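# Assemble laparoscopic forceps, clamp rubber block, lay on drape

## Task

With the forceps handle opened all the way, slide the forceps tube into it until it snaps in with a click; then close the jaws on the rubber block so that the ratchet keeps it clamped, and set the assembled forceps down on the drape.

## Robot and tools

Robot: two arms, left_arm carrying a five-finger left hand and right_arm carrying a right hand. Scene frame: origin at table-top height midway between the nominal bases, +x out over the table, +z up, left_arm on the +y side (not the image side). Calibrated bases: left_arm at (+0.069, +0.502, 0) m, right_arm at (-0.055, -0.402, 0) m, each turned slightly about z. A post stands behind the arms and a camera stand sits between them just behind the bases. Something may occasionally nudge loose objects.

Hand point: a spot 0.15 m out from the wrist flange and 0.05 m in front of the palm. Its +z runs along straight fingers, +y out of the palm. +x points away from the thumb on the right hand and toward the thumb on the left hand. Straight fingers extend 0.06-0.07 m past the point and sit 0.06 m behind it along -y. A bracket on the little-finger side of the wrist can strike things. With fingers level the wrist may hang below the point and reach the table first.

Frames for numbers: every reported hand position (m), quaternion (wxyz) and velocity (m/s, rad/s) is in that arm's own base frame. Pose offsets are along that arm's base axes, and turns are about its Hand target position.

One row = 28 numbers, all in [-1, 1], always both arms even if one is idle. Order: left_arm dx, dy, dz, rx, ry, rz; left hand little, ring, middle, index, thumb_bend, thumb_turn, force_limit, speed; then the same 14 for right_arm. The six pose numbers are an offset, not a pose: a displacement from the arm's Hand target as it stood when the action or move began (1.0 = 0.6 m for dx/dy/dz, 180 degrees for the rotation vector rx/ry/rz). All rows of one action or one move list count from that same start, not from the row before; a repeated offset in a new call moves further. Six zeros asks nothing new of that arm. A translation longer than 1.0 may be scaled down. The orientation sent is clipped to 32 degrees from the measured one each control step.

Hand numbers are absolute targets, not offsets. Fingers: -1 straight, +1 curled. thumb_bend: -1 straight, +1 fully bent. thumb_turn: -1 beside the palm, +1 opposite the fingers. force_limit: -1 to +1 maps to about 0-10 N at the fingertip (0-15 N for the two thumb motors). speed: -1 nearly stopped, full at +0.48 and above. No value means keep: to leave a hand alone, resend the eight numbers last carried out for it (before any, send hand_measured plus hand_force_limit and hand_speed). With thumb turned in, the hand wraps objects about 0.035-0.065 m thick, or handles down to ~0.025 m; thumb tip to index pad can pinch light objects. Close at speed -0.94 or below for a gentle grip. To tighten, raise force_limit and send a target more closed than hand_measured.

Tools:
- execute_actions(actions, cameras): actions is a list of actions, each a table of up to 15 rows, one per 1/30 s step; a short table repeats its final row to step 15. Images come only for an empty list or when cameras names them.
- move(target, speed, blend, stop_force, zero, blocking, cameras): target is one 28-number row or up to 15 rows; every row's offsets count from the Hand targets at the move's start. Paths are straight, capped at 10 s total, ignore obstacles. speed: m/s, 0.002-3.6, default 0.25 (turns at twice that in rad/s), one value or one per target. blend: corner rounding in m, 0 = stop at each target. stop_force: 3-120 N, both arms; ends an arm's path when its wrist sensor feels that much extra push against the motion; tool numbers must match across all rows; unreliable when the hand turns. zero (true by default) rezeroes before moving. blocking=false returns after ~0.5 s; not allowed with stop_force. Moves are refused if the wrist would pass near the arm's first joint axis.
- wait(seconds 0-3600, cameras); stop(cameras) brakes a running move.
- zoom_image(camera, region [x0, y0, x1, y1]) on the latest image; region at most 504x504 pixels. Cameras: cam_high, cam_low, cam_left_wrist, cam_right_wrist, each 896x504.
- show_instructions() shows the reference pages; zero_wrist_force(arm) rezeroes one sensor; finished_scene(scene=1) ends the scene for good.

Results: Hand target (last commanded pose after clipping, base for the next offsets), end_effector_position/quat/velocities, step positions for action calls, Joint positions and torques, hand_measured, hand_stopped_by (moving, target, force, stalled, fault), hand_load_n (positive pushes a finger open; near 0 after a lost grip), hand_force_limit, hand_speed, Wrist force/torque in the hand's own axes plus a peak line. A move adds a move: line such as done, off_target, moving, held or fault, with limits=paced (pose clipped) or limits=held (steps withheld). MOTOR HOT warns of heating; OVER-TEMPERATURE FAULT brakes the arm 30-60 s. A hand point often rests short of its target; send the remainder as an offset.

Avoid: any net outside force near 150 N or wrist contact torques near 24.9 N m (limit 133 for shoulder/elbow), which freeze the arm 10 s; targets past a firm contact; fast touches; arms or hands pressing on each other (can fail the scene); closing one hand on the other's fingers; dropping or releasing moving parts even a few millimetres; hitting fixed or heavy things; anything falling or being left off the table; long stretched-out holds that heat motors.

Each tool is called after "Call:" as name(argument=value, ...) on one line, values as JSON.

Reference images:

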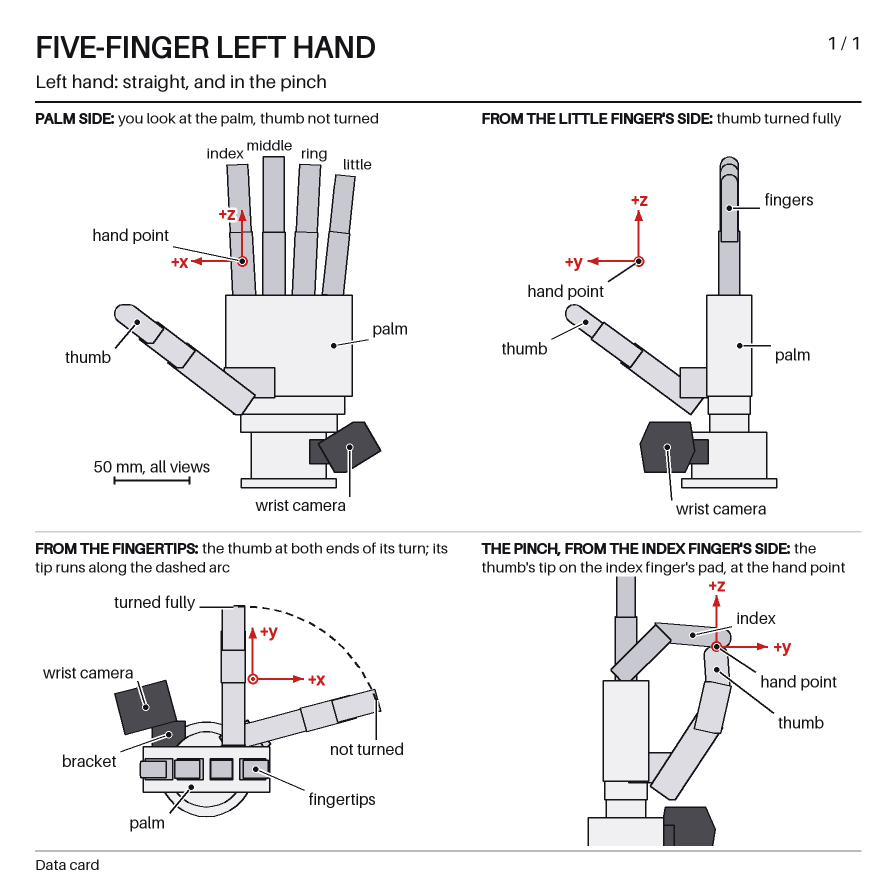

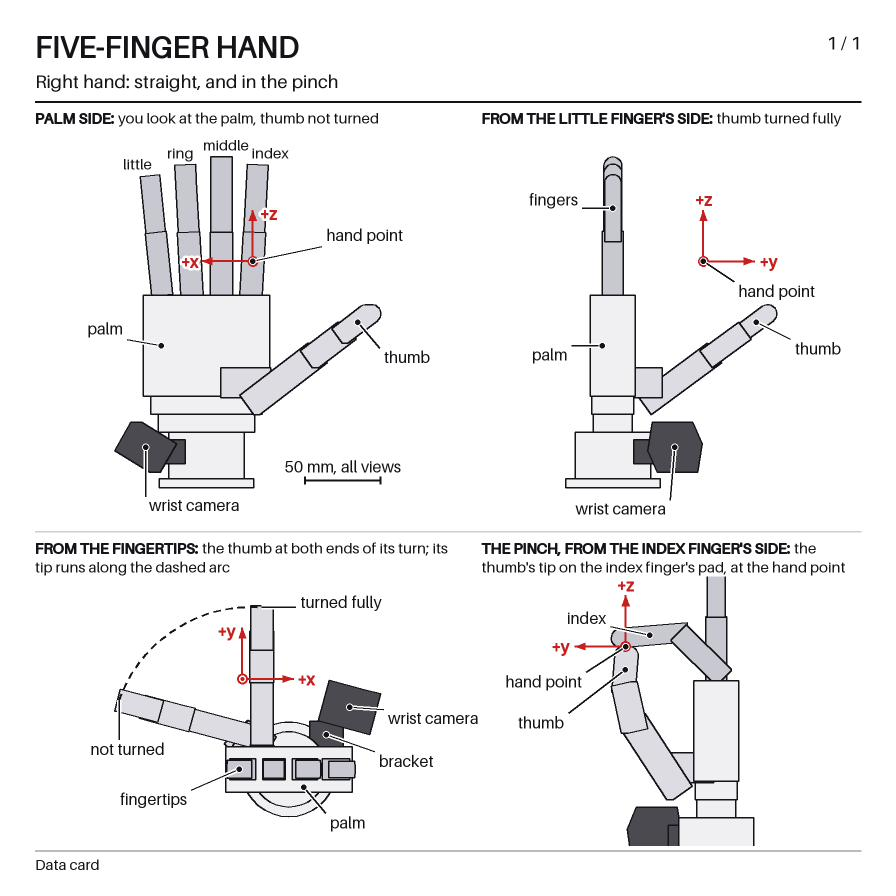

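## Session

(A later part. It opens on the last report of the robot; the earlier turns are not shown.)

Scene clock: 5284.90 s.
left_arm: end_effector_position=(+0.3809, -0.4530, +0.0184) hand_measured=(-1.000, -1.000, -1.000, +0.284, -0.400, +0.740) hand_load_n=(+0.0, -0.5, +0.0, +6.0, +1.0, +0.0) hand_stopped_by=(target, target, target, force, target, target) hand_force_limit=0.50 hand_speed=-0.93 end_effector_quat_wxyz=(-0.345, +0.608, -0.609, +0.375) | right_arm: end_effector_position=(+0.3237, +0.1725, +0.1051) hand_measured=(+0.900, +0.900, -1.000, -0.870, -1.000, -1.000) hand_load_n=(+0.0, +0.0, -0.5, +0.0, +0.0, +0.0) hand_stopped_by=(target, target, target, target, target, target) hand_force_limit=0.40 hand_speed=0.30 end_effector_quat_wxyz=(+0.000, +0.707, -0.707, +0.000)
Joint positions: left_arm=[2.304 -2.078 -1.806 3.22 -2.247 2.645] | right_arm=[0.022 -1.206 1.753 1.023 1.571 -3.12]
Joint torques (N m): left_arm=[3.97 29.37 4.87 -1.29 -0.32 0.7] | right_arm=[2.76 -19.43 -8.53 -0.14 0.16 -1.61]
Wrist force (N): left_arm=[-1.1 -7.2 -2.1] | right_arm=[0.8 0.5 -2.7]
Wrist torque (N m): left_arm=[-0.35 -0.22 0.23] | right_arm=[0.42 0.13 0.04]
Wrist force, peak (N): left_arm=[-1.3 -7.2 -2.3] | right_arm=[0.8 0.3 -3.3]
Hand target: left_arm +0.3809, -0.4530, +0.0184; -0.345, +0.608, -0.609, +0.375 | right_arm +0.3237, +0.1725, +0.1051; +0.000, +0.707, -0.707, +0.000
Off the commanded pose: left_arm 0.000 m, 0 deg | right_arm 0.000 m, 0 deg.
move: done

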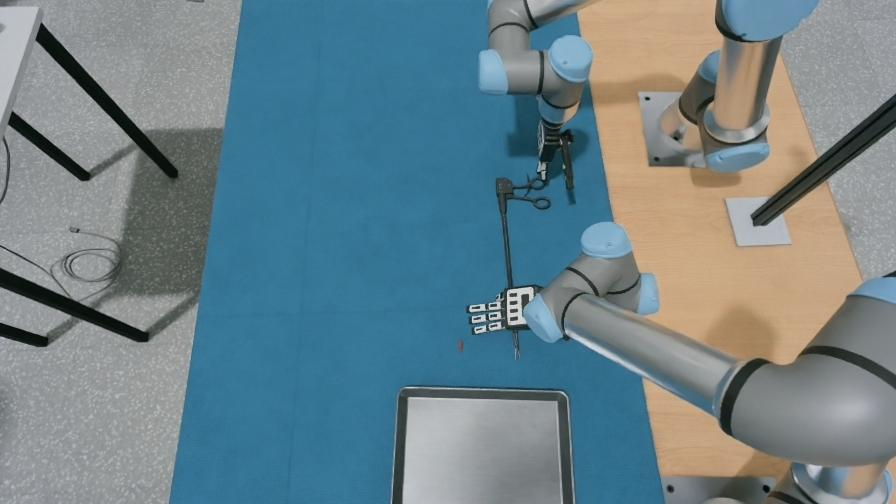

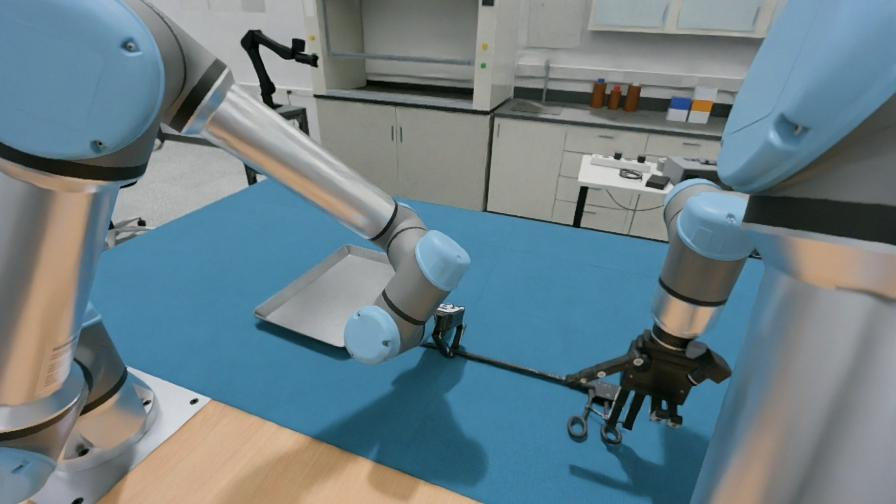

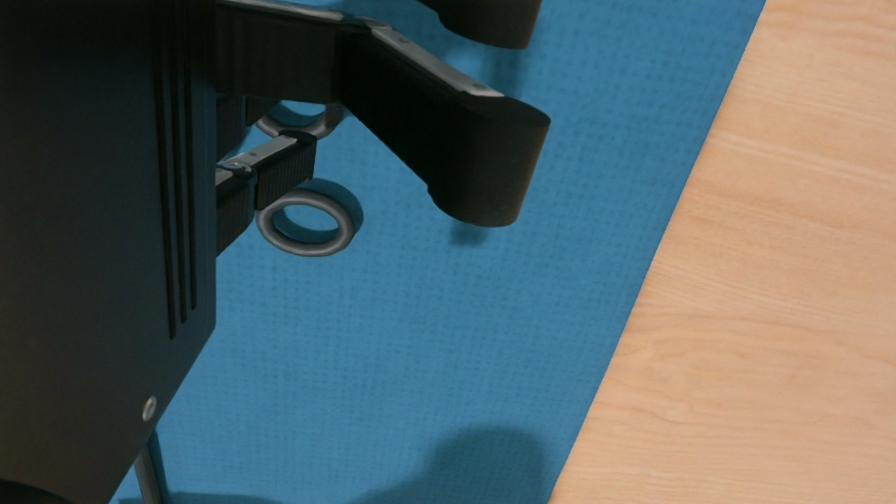

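Call:
move(target=[[0,0,0,0,0,0,-1,-1,-1,0.9,-0.4,0.74,0.5,-0.93,0.01,-0.0017,0,0,0,0,0.9,0.9,-1,-0.87,-1,-1,0.4,0.3],[0,0,0,0,0,0,-1,-1,-1,0.9,-0.4,0.74,0.5,-0.93,0.01,-0.0017,-0.025,0,0,0,0.9,0.9,-1,-0.87,-1,-1,0.4,0.3]], speed=0.02, stop_force=4, cameras=["cam_high","cam_low","cam_right_wrist"])

Call:
zoom_image(camera="cam_low", region=[570, 370, 660, 460])

Call:
zoom_image(camera="cam_right_wrist", region=[210, 60, 450, 250])

Call:
zoom_image(camera="cam_high", region=[480, 140, 560, 220])

Scene clock: 5334.20 s.
left_arm: end_effector_position=(+0.3809, -0.4530, +0.0184) hand_measured=(-1.000, -1.000, -1.000, +0.284, -0.400, +0.740) hand_load_n=(+0.0, +0.0, +0.0, +6.0, +1.0, +0.0) hand_stopped_by=(target, target, target, force, target, target) hand_force_limit=0.50 hand_speed=-0.93 end_effector_quat_wxyz=(-0.345, +0.608, -0.609, +0.375) | right_arm: end_effector_position=(+0.3297, +0.1715, +0.0901) hand_measured=(+0.900, +0.900, -1.000, -0.870, -1.000, -1.000) hand_load_n=(+0.0, +0.0, +0.0, +0.0, +0.0, +0.0) hand_stopped_by=(target, target, target, target, target, target) hand_force_limit=0.40 hand_speed=0.30 end_effector_quat_wxyz=(+0.000, +0.707, -0.707, +0.000)
Joint positions: left_arm=[2.304 -2.078 -1.806 3.22 -2.247 2.645] | right_arm=[0.019 -1.175 1.753 0.993 1.571 -3.123]
Joint torques (N m): left_arm=[4.55 29.33 5.63 -1.4 -0.48 0.68] | right_arm=[-8.35 -19.97 -8.17 -0.04 0.26 -2.26]
Wrist force (N): left_arm=[-1.1 -7.1 -2.2] | right_arm=[0.7 0.4 -2.6]
Wrist torque (N m): left_arm=[-0.33 -0.24 0.23] | right_arm=[0.41 0.14 0.03]
Wrist force, peak (N): left_arm=[-1.1 -7.3 -1.8] | right_arm=[0.8 0.4 -3.0]
Hand target: left_arm +0.3809, -0.4530, +0.0184; -0.345, +0.608, -0.609, +0.375 | right_arm +0.3297, +0.1715, +0.0901; +0.000, +0.707, -0.707, +0.000
Off the commanded pose: left_arm 0.000 m, 0 deg | right_arm 0.000 m, 0 deg.
move: done

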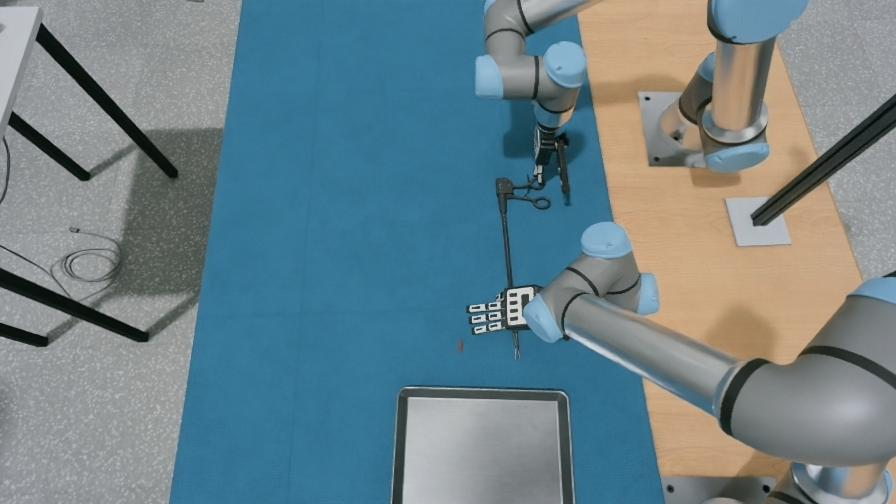

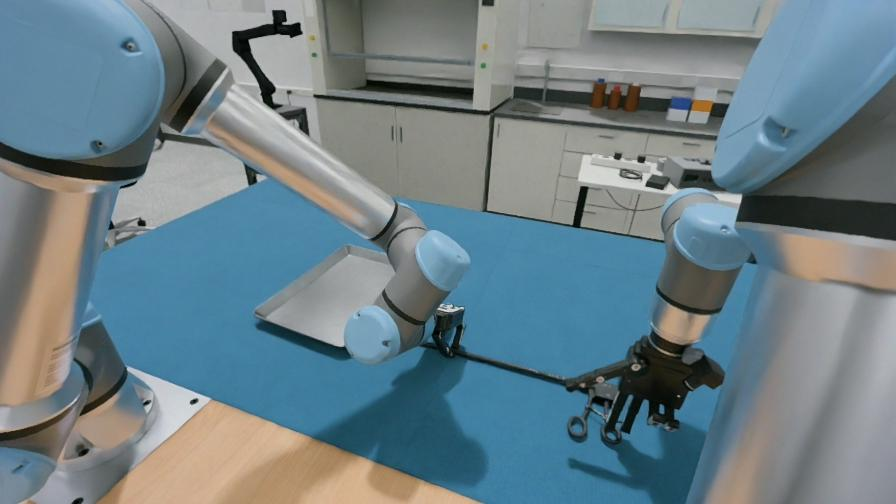

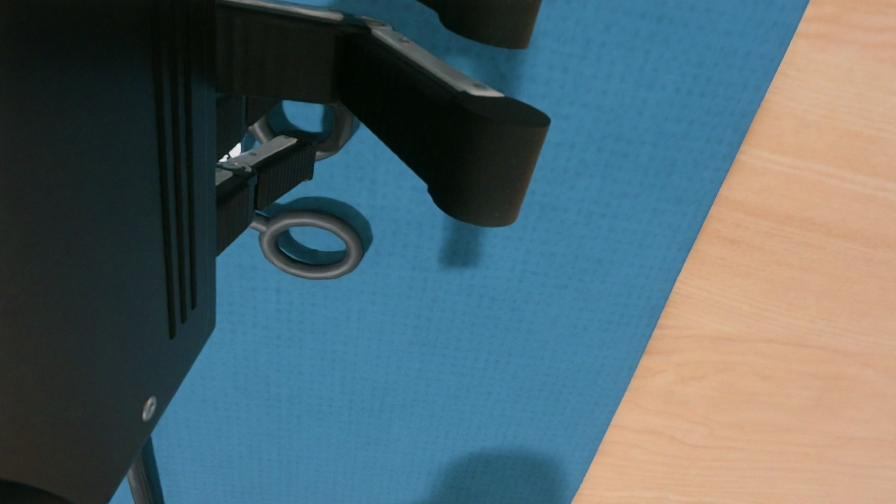

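Scaled by 5.600 from the camera's image (finer frame: 1280x720).

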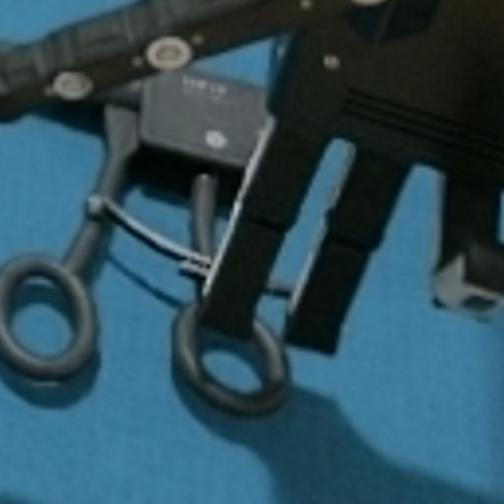

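Scaled by 2.100 from the camera's image (finer frame: 1280x720).

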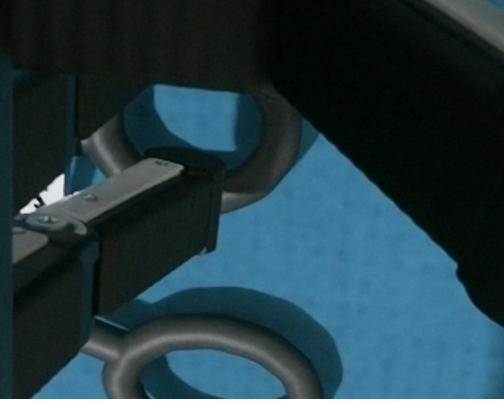

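Scaled by 6.300 from the camera's image (finer frame: 1280x720).

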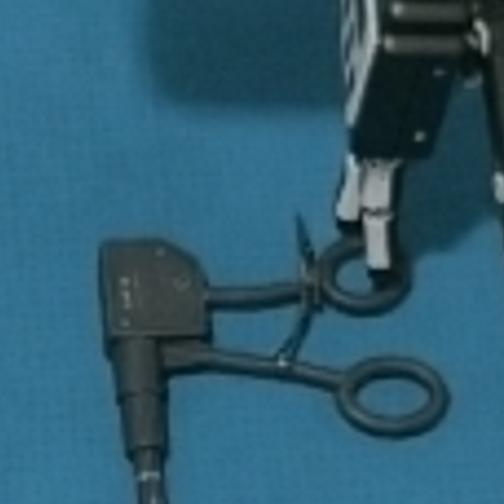

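Call:
move(target=[[0,0,0,0,0,0,-1,-1,-1,0.9,-0.4,0.74,0.5,-0.93,0.0055,-0.0017,0,0,0,0,0.9,0.9,-1,-0.87,-1,-1,0.4,0.3],[0,0,0,0,0,0,-1,-1,-1,0.9,-0.4,0.74,0.5,-0.93,0.0055,-0.0017,-0.0285,0,0,0,0.9,0.9,-1,-0.87,-1,-1,0.4,0.3]], speed=0.01, stop_force=3, cameras=["cam_high","cam_low","cam_right_wrist"])

Call:
zoom_image(camera="cam_low", region=[570, 370, 660, 460])

Call:
zoom_image(camera="cam_right_wrist", region=[210, 60, 450, 250])

Call:
zoom_image(camera="cam_high", region=[480, 140, 560, 220])

Scene clock: 5373.40 s.
left_arm: end_effector_position=(+0.3809, -0.4530, +0.0184) hand_measured=(-1.000, -1.000, -1.000, +0.284, -0.400, +0.740) hand_load_n=(+0.0, +0.0, +0.0, +4.5, +1.5, +0.0) hand_stopped_by=(target, target, target, force, target, target) hand_force_limit=0.50 hand_speed=-0.93 end_effector_quat_wxyz=(-0.345, +0.608, -0.609, +0.375) | right_arm: end_effector_position=(+0.3331, +0.1705, +0.0730) hand_measured=(+0.900, +0.900, -1.000, -0.870, -1.000, -1.000) hand_load_n=(+0.0, +0.0, +0.0, +0.0, +0.0, +0.0) hand_stopped_by=(target, target, target, target, target, target) hand_force_limit=0.40 hand_speed=0.30 end_effector_quat_wxyz=(+0.000, +0.707, -0.707, +0.000)
Joint positions: left_arm=[2.304 -2.078 -1.806 3.22 -2.247 2.645] | right_arm=[0.016 -1.146 1.762 0.955 1.571 -3.126]
Joint torques (N m): left_arm=[5.35 30.14 6.49 -1.26 -0.16 0.6] | right_arm=[-5.26 -20.84 -8.08 0 -0.74 -2.29]
Wrist force (N): left_arm=[-1.3 -11.1 -5.8] | right_arm=[3.2 0.0 -3.7]
Wrist torque (N m): left_arm=[-0.45 -0.24 0.23] | right_arm=[0.45 0.09 0.16]
Wrist force, peak (N): left_arm=[-0.7 -12.5 -6.8] | right_arm=[2.6 -1.3 -5.2]
Hand target: left_arm +0.3809, -0.4530, +0.0184; -0.345, +0.608, -0.609, +0.375 | right_arm +0.3330, +0.1705, +0.0730; +0.000, +0.707, -0.707, +0.000
Off the commanded pose: left_arm 0.000 m, 0 deg | right_arm 0.000 m, 0 deg.
move: done

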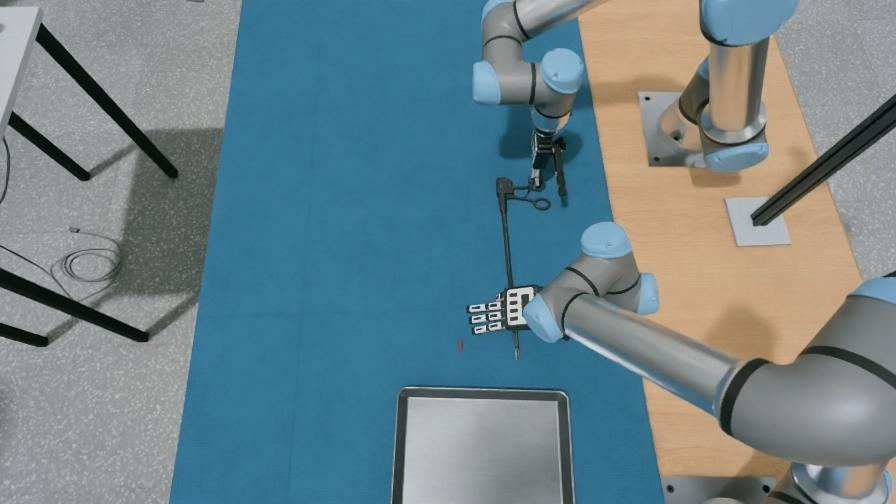

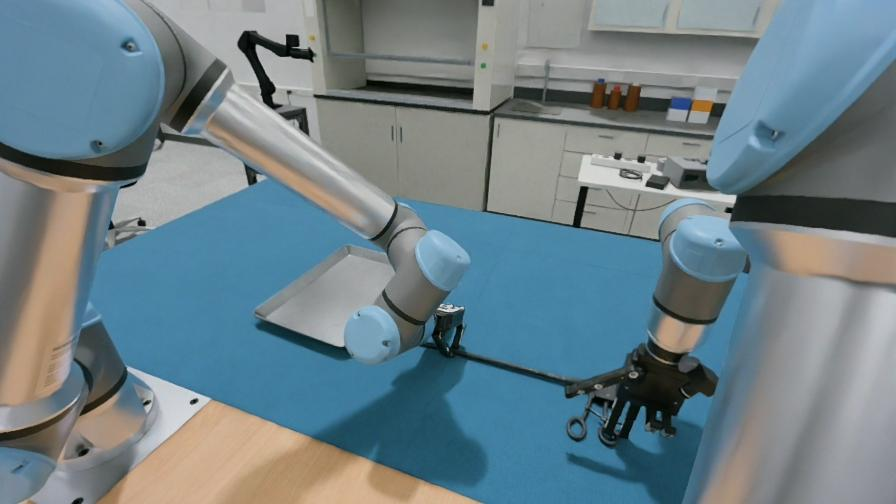

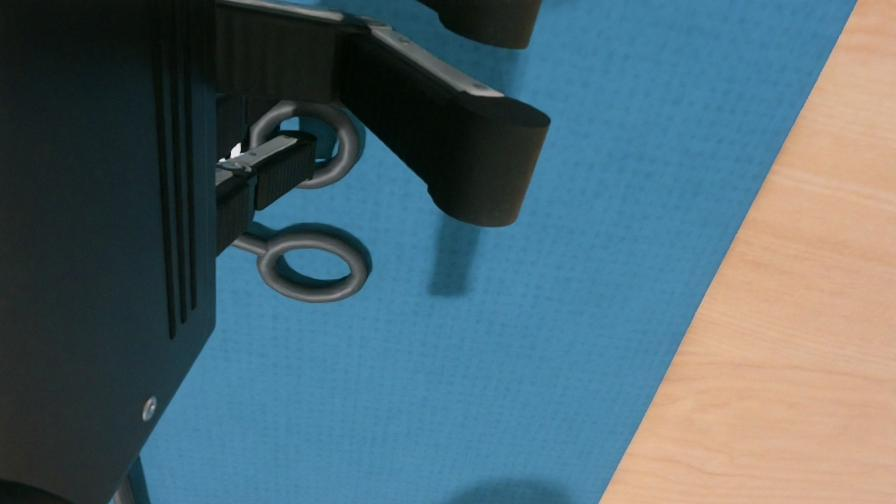

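Scaled by 5.600 from the camera's image (finer frame: 1280x720).

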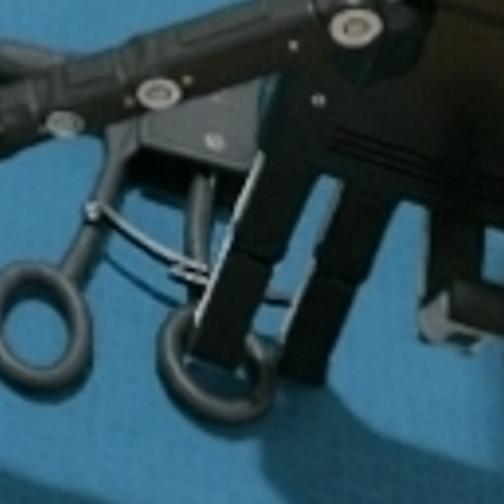

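Scaled by 2.100 from the camera's image (finer frame: 1280x720).

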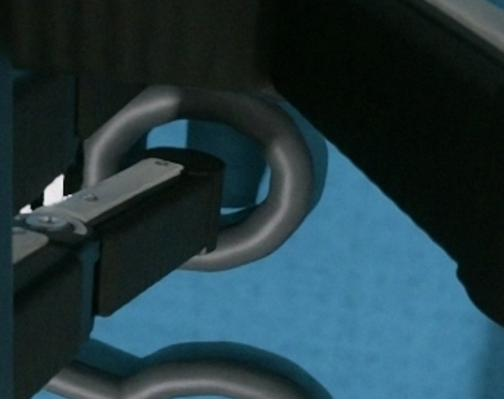

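Scaled by 6.300 from the camera's image (finer frame: 1280x720).

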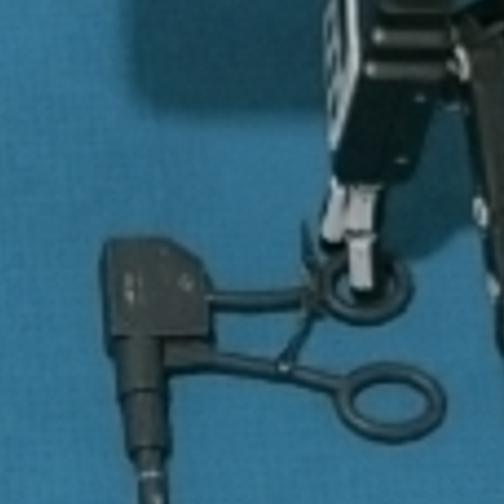

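Call:
move(target=[[0,0,0,0,0,0,-1,-1,-1,0.9,-0.4,0.74,0.5,-0.93,0,-0.0067,0,0,0,0,0.9,0.9,-1,-0.87,-1,-1,0.4,0.3]], speed=0.01, cameras=[])

Call:
move(target=[[0,0,0,0,0,0,-1,-1,-1,0.9,-0.4,0.74,0.5,-0.93,0,0,0,0,0,0,0.9,0.9,-1,-0.5,-1,-1,0.2,-0.8]], speed=0.01, cameras=["cam_high","cam_low","cam_right_wrist"])

Call:
zoom_image(camera="cam_low", region=[570, 370, 660, 460])

Call:
zoom_image(camera="cam_high", region=[480, 140, 560, 220])

Scene clock: 5387.90 s.
left_arm: end_effector_position=(+0.3809, -0.4530, +0.0184) hand_measured=(-1.000, -1.000, -1.000, +0.284, -0.400, +0.740) hand_load_n=(+0.0, +0.0, +0.0, +6.0, +1.0, +0.0) hand_stopped_by=(target, target, target, force, target, target) hand_force_limit=0.50 hand_speed=-0.93 end_effector_quat_wxyz=(-0.345, +0.608, -0.609, +0.375) | right_arm: end_effector_position=(+0.3330, +0.1665, +0.0730) hand_measured=(+0.900, +0.900, -1.000, -0.870, -1.000, -1.000) hand_load_n=(+0.0, +0.0, +0.0, +0.0, +0.0, +0.0) hand_stopped_by=(target, target, target, target, target, target) hand_force_limit=0.40 hand_speed=0.30 end_effector_quat_wxyz=(+0.000, +0.707, -0.707, +0.000)
Joint positions: left_arm=[2.304 -2.078 -1.806 3.22 -2.247 2.645] | right_arm=[0.006 -1.149 1.766 0.953 1.571 -3.136]
Joint torques (N m): left_arm=[3.23 29.11 5.94 -1.56 -0.26 0.81] | right_arm=[-8.62 -43.1 -8.13 -0.02 -0.49 -2.25]
Wrist force (N): left_arm=[-1.2 -5.9 -2.1] | right_arm=[0.7 0.5 -2.8]
Wrist torque (N m): left_arm=[-0.19 -0.20 0.20] | right_arm=[0.43 0.14 0.04]
Wrist force, peak (N): left_arm=[-1.4 -11.9 -6.0] | right_arm=[3.0 0.4 -4.1]
Hand target: left_arm +0.3809, -0.4530, +0.0184; -0.345, +0.608, -0.609, +0.375 | right_arm +0.3330, +0.1665, +0.0730; +0.000, +0.707, -0.707, +0.000
Off the commanded pose: left_arm 0.000 m, 0 deg | right_arm 0.000 m, 0 deg.
move: done

Scene clock: 5388.83 s.
left_arm: end_effector_position=(+0.3809, -0.4530, +0.0184) hand_measured=(-1.000, -1.000, -1.000, +0.284, -0.400, +0.740) hand_load_n=(+0.0, +0.0, +0.0, +6.0, +1.0, +0.0) hand_stopped_by=(target, target, target, force, target, target) hand_force_limit=0.50 hand_speed=-0.93 end_effector_quat_wxyz=(-0.345, +0.608, -0.609, +0.375) | right_arm: end_effector_position=(+0.3331, +0.1665, +0.0730) hand_measured=(+0.900, +0.900, -1.000, -0.500, -1.000, -1.000) hand_load_n=(+0.0, +0.0, +0.0, +0.0, +0.0, +0.0) hand_stopped_by=(target, target, target, target, target, target) hand_force_limit=0.20 hand_speed=-0.80 end_effector_quat_wxyz=(+0.000, +0.707, -0.707, +0.000)
Joint positions: left_arm=[2.304 -2.078 -1.806 3.22 -2.247 2.645] | right_arm=[0.006 -1.149 1.767 0.953 1.571 -3.136]
Joint torques (N m): left_arm=[3.93 28.76 7.88 -1.29 -0.38 0.67] | right_arm=[-7.92 -42.97 -7.77 1.06 -0.32 -2.28]
Wrist force (N): left_arm=[-1.0 -5.8 -2.0] | right_arm=[0.9 0.3 -2.8]
Wrist torque (N m): left_arm=[-0.20 -0.20 0.19] | right_arm=[0.40 0.12 0.05]
Wrist force, peak (N): left_arm=[-0.7 -9.3 -5.3] | right_arm=[0.6 -0.2 -3.1]
Hand target: left_arm +0.3809, -0.4530, +0.0184; -0.345, +0.608, -0.609, +0.375 | right_arm +0.3330, +0.1665, +0.0730; +0.000, +0.707, -0.707, +0.000
Off the commanded pose: left_arm 0.000 m, 0 deg | right_arm 0.000 m, 0 deg.
move: done

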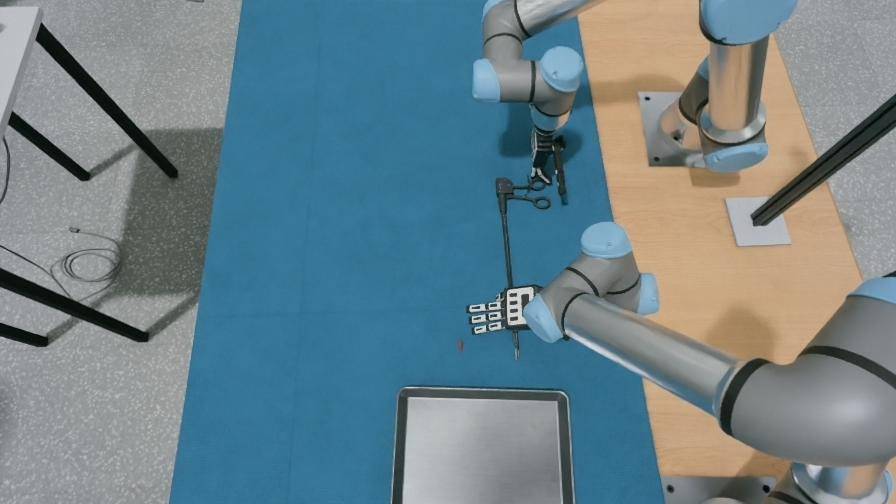

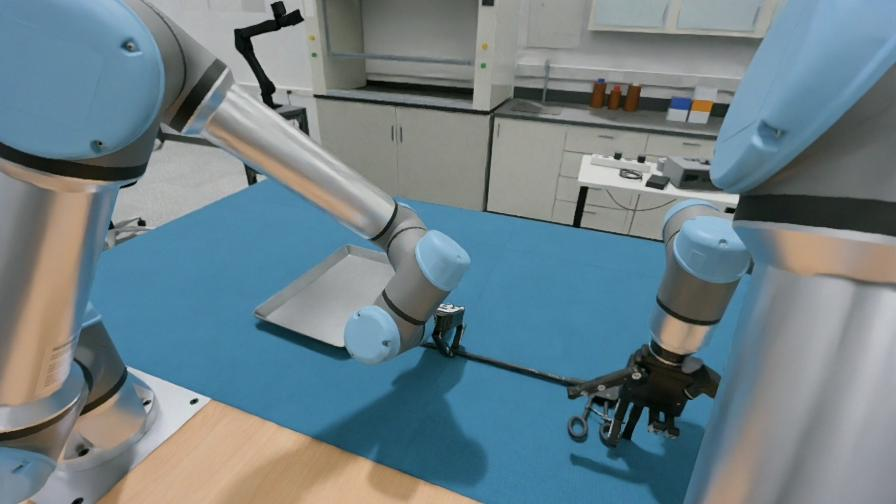

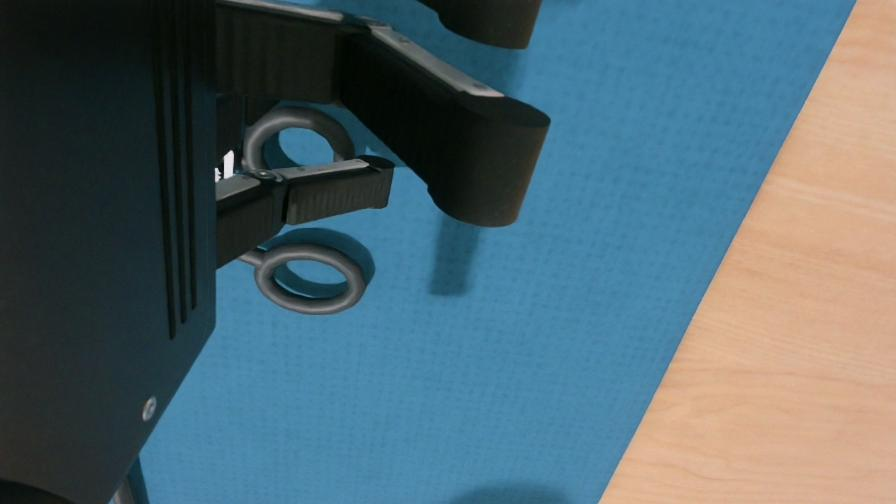

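Scaled by 5.600 from the camera's image (finer frame: 1280x720).

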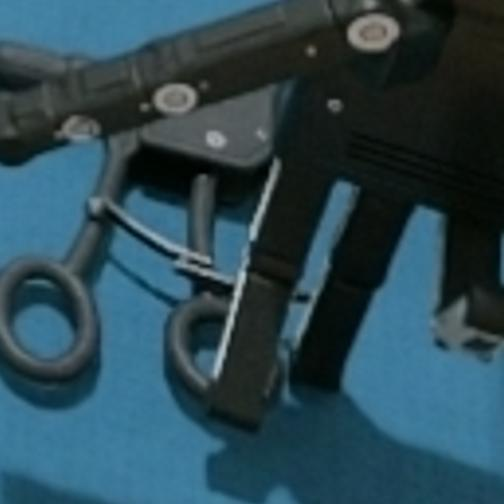

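Scaled by 6.300 from the camera's image (finer frame: 1280x720).

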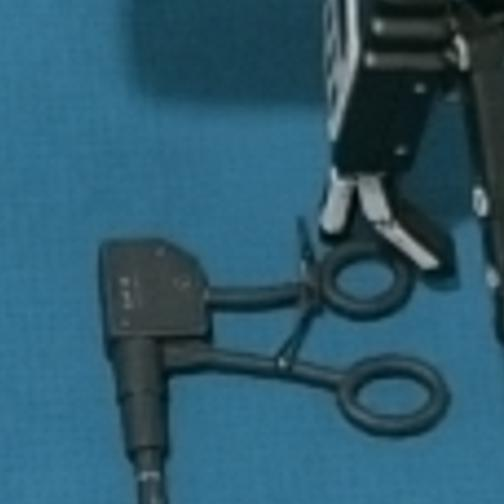

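Call:
move(target=[[0,0,0,0,0,0,-1,-1,-1,0.9,-0.4,0.74,0.5,-0.93,0,0,0.035,0,0,0,0.9,0.9,-1,-0.5,-1,-1,0.2,-0.8]], speed=0.05, cameras=[])

Call:
move(target=[[0,0,0,0,0,0,-1,-1,-1,0.9,-0.4,0.74,0.5,-0.93,-0.0018,0.0217,-0.014,-0.0444,0,0,0.9,0.9,-1,-0.86,-1,-1,0.2,0]], speed=0.03, cameras=["cam_high","cam_low","cam_right_wrist"])

Call:
zoom_image(camera="cam_low", region=[570, 370, 660, 460])

Call:
zoom_image(camera="cam_high", region=[480, 140, 560, 220])

Call:
zoom_image(camera="cam_right_wrist", region=[210, 60, 450, 250])

Scene clock: 5426.23 s.
left_arm: end_effector_position=(+0.3809, -0.4530, +0.0184) hand_measured=(-1.000, -1.000, -1.000, +0.284, -0.400, +0.740) hand_load_n=(+0.0, +0.0, +0.0, +6.0, +1.0, +0.0) hand_stopped_by=(target, target, target, force, target, target) hand_force_limit=0.50 hand_speed=-0.93 end_effector_quat_wxyz=(-0.345, +0.608, -0.609, +0.375) | right_arm: end_effector_position=(+0.3330, +0.1665, +0.0939) hand_measured=(+0.900, +0.900, -1.000, -0.500, -1.000, -1.000) hand_load_n=(+0.0, +0.0, +0.0, +0.0, +0.0, +0.0) hand_stopped_by=(target, target, target, target, target, target) hand_force_limit=0.20 hand_speed=-0.80 end_effector_quat_wxyz=(+0.000, +0.707, -0.707, +0.000)
Joint positions: left_arm=[2.304 -2.078 -1.806 3.22 -2.247 2.645] | right_arm=[0.006 -1.177 1.745 1.003 1.571 -3.136]
Joint torques (N m): left_arm=[5.54 29.52 7.1 -1.43 -0.26 0.73] | right_arm=[-6.77 -42.63 -20.28 4.79 -0.38 -1.56]
Wrist force (N): left_arm=[-1.0 -5.9 -2.0] | right_arm=[0.9 0.6 -2.6]
Wrist torque (N m): left_arm=[-0.22 -0.19 0.19] | right_arm=[0.44 0.10 0.04]
Wrist force, peak (N): left_arm=[-0.8 -6.3 -1.9] | right_arm=[0.9 0.5 -3.3]
Hand target: left_arm +0.3809, -0.4530, +0.0184; -0.345, +0.608, -0.609, +0.375 | right_arm +0.3330, +0.1665, +0.0940; +0.000, +0.707, -0.707, +0.000
Off the commanded pose: left_arm 0.000 m, 0 deg | right_arm 0.000 m, 0 deg.
move: done

Scene clock: 5428.93 s.
left_arm: end_effector_position=(+0.3809, -0.4530, +0.0184) hand_measured=(-1.000, -1.000, -1.000, +0.284, -0.400, +0.740) hand_load_n=(+0.0, -0.5, +0.0, +6.0, +1.0, +0.0) hand_stopped_by=(target, target, target, force, target, target) hand_force_limit=0.50 hand_speed=-0.93 end_effector_quat_wxyz=(-0.345, +0.608, -0.609, +0.375) | right_arm: end_effector_position=(+0.3320, +0.1795, +0.0856) hand_measured=(+0.900, +0.900, -1.000, -0.860, -1.000, -1.000) hand_load_n=(+0.0, +0.0, +0.0, +0.0, -0.5, +0.0) hand_stopped_by=(target, target, target, target, target, target) hand_force_limit=0.20 hand_speed=0.00 end_effector_quat_wxyz=(+0.049, +0.705, -0.705, +0.049)
Joint positions: left_arm=[2.304 -2.078 -1.806 3.22 -2.247 2.645] | right_arm=[0.125 -1.13 1.699 1.02 1.709 -3.016]
Joint torques (N m): left_arm=[3.85 30.35 8.46 -1.67 -0.33 0.52] | right_arm=[6.82 -21.68 -20.45 4.71 1.71 2.17]
Wrist force (N): left_arm=[-0.9 -5.8 -2.1] | right_arm=[0.7 0.5 -2.6]
Wrist torque (N m): left_arm=[-0.20 -0.21 0.20] | right_arm=[0.42 0.19 -0.11]
Wrist force, peak (N): left_arm=[-0.9 -6.2 -2.0] | right_arm=[1.0 0.7 -3.0]
Hand target: left_arm +0.3809, -0.4530, +0.0184; -0.345, +0.608, -0.609, +0.375 | right_arm +0.3320, +0.1795, +0.0856; +0.049, +0.705, -0.705, +0.049
Off the commanded pose: left_arm 0.000 m, 0 deg | right_arm 0.000 m, 0 deg.
move: done

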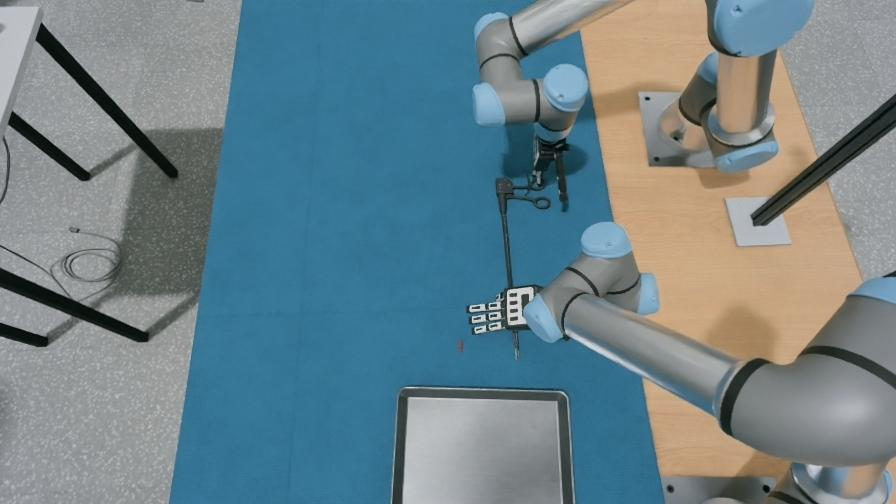

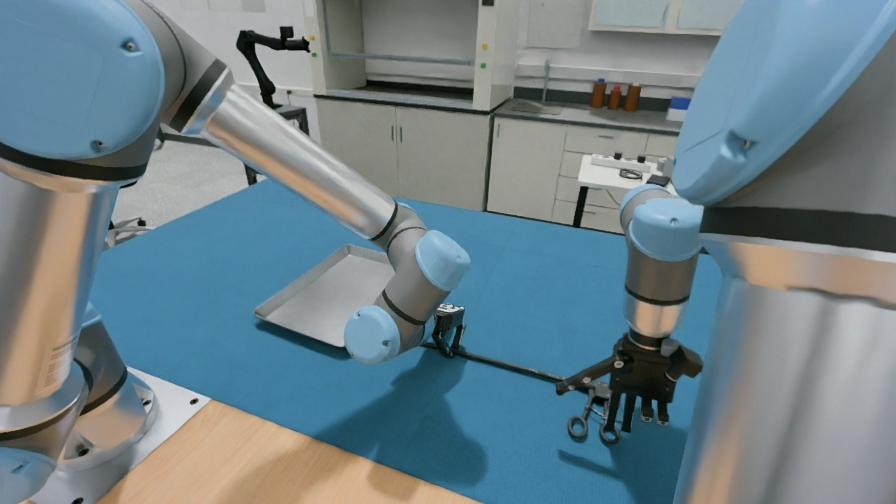

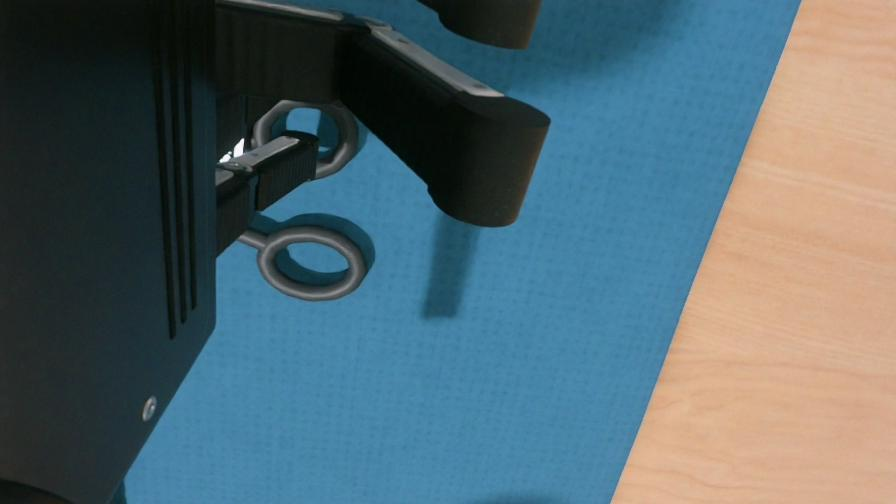

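Scaled by 5.600 from the camera's image (finer frame: 1280x720).

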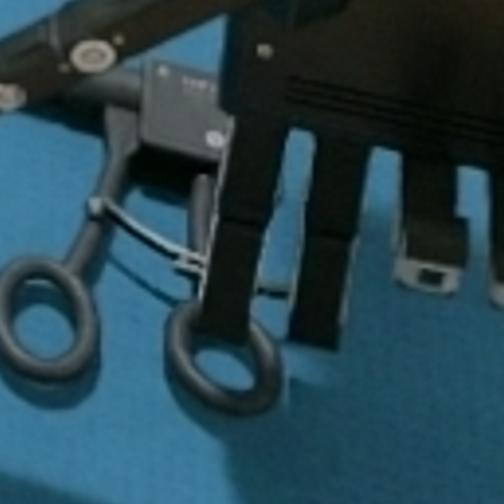

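Scaled by 6.300 from the camera's image (finer frame: 1280x720).

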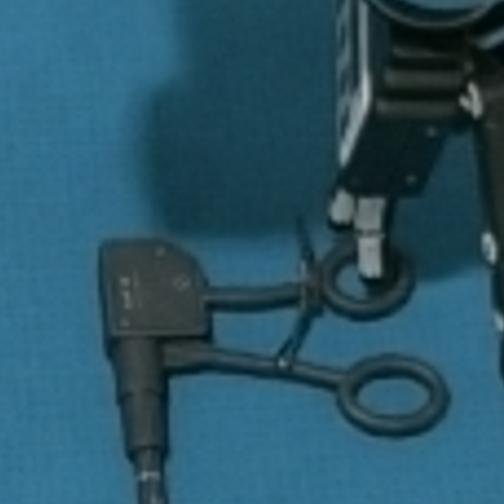

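Scaled by 2.100 from the camera's image (finer frame: 1280x720).

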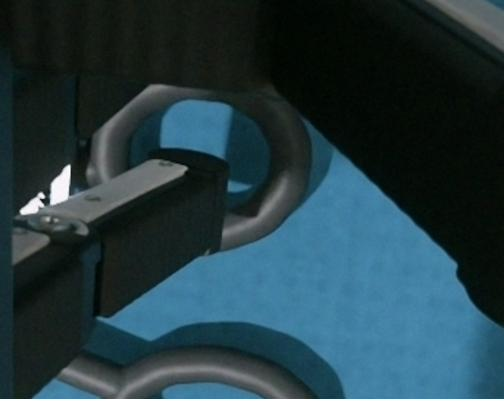

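Call:
move(target=[[0,0,0,0,0,0,-1,-1,-1,0.9,-0.4,0.74,0.5,-0.93,0,-0.002,-0.0283,0,0,0,0.9,0.9,-1,-0.86,-1,-1,0.2,0]], speed=0.01, stop_force=3, cameras=["cam_high","cam_low","cam_right_wrist"])

Call:
zoom_image(camera="cam_low", region=[570, 370, 660, 460])

Call:
zoom_image(camera="cam_high", region=[480, 140, 560, 220])

Call:
zoom_image(camera="cam_right_wrist", region=[210, 60, 450, 250])

Scene clock: 5442.40 s.
left_arm: end_effector_position=(+0.3809, -0.4530, +0.0184) hand_measured=(-1.000, -1.000, -1.000, +0.284, -0.400, +0.740) hand_load_n=(+0.0, +0.0, +0.0, +5.0, +1.5, +0.0) hand_stopped_by=(target, target, target, force, target, target) hand_force_limit=0.50 hand_speed=-0.93 end_effector_quat_wxyz=(-0.345, +0.608, -0.609, +0.375) | right_arm: end_effector_position=(+0.3320, +0.1783, +0.0686) hand_measured=(+0.900, +0.900, -1.000, -0.860, -1.000, -1.000) hand_load_n=(+0.0, +0.0, +0.0, +1.0, +0.0, +0.0) hand_stopped_by=(target, target, target, target, target, target) hand_force_limit=0.20 hand_speed=0.00 end_effector_quat_wxyz=(+0.049, +0.705, -0.705, +0.049)
Joint positions: left_arm=[2.304 -2.078 -1.806 3.22 -2.247 2.645] | right_arm=[0.122 -1.109 1.717 0.98 1.709 -3.018]
Joint torques (N m): left_arm=[4.12 29.71 8.74 -1.44 -0.2 0.8] | right_arm=[-8.09 -21.58 -6.86 0.07 -0.01 -2.35]
Wrist force (N): left_arm=[-0.5 -11.2 -5.8] | right_arm=[3.0 -1.1 -4.5]
Wrist torque (N m): left_arm=[-0.52 -0.29 0.26] | right_arm=[0.43 0.12 0.11]
Wrist force, peak (N): left_arm=[-0.4 -11.7 -6.3] | right_arm=[3.0 -1.0 -4.6]
Hand target: left_arm +0.3809, -0.4530, +0.0184; -0.345, +0.608, -0.609, +0.375 | right_arm +0.3320, +0.1783, +0.0686; +0.049, +0.705, -0.705, +0.049
Off the commanded pose: left_arm 0.000 m, 0 deg | right_arm 0.000 m, 0 deg.
move: done

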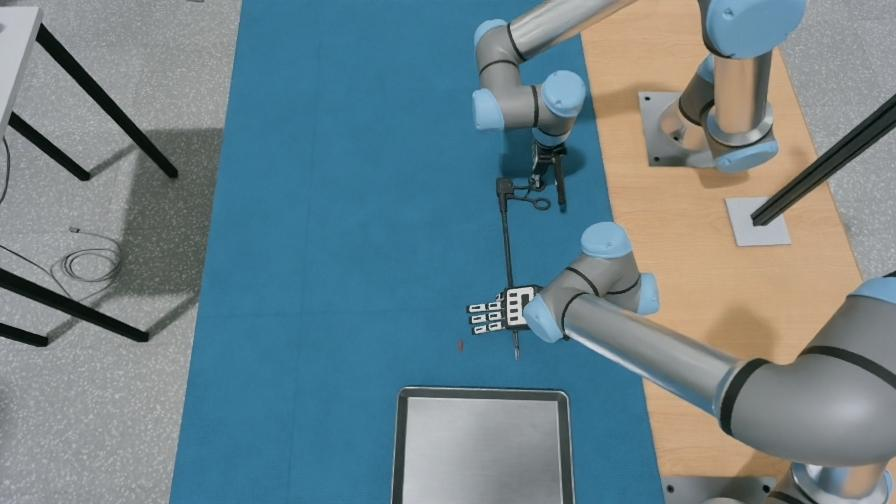

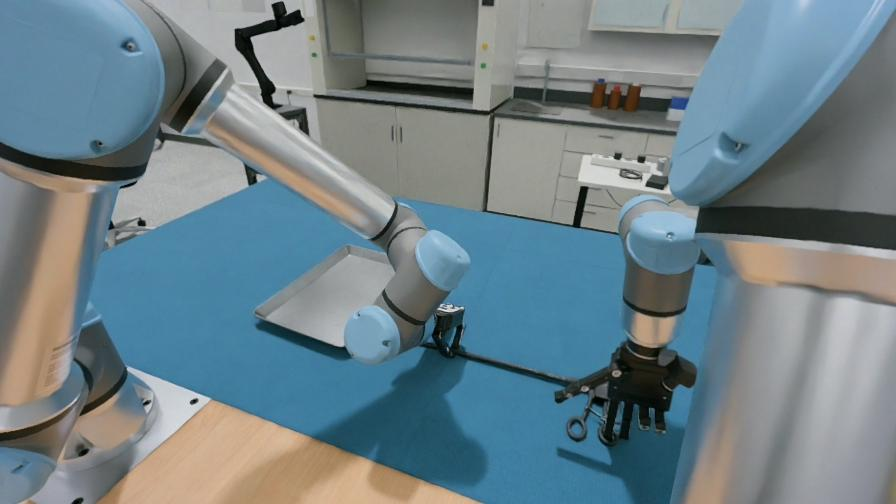

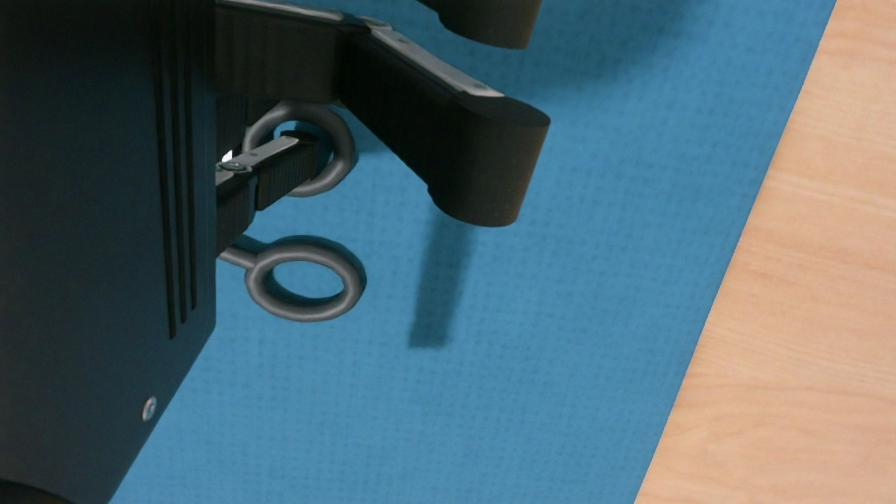

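Scaled by 5.600 from the camera's image (finer frame: 1280x720).

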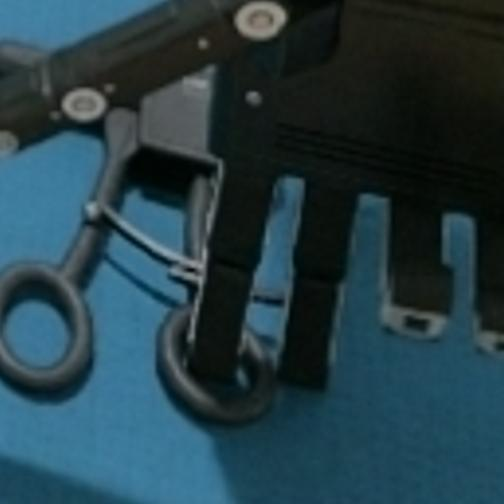

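Scaled by 6.300 from the camera's image (finer frame: 1280x720).

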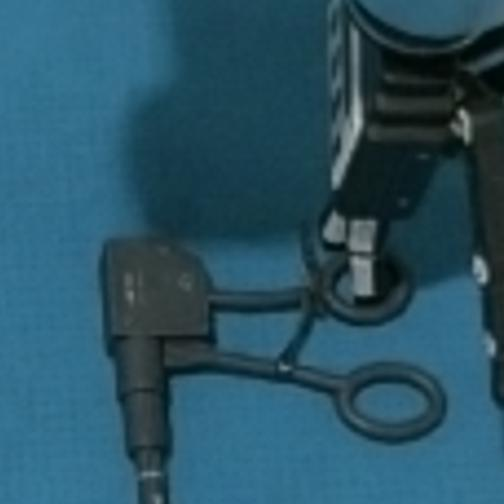

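Scaled by 2.100 from the camera's image (finer frame: 1280x720).

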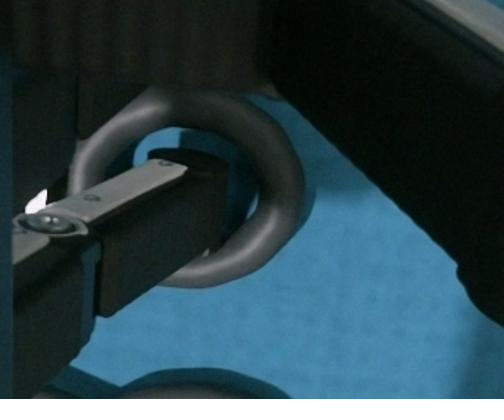

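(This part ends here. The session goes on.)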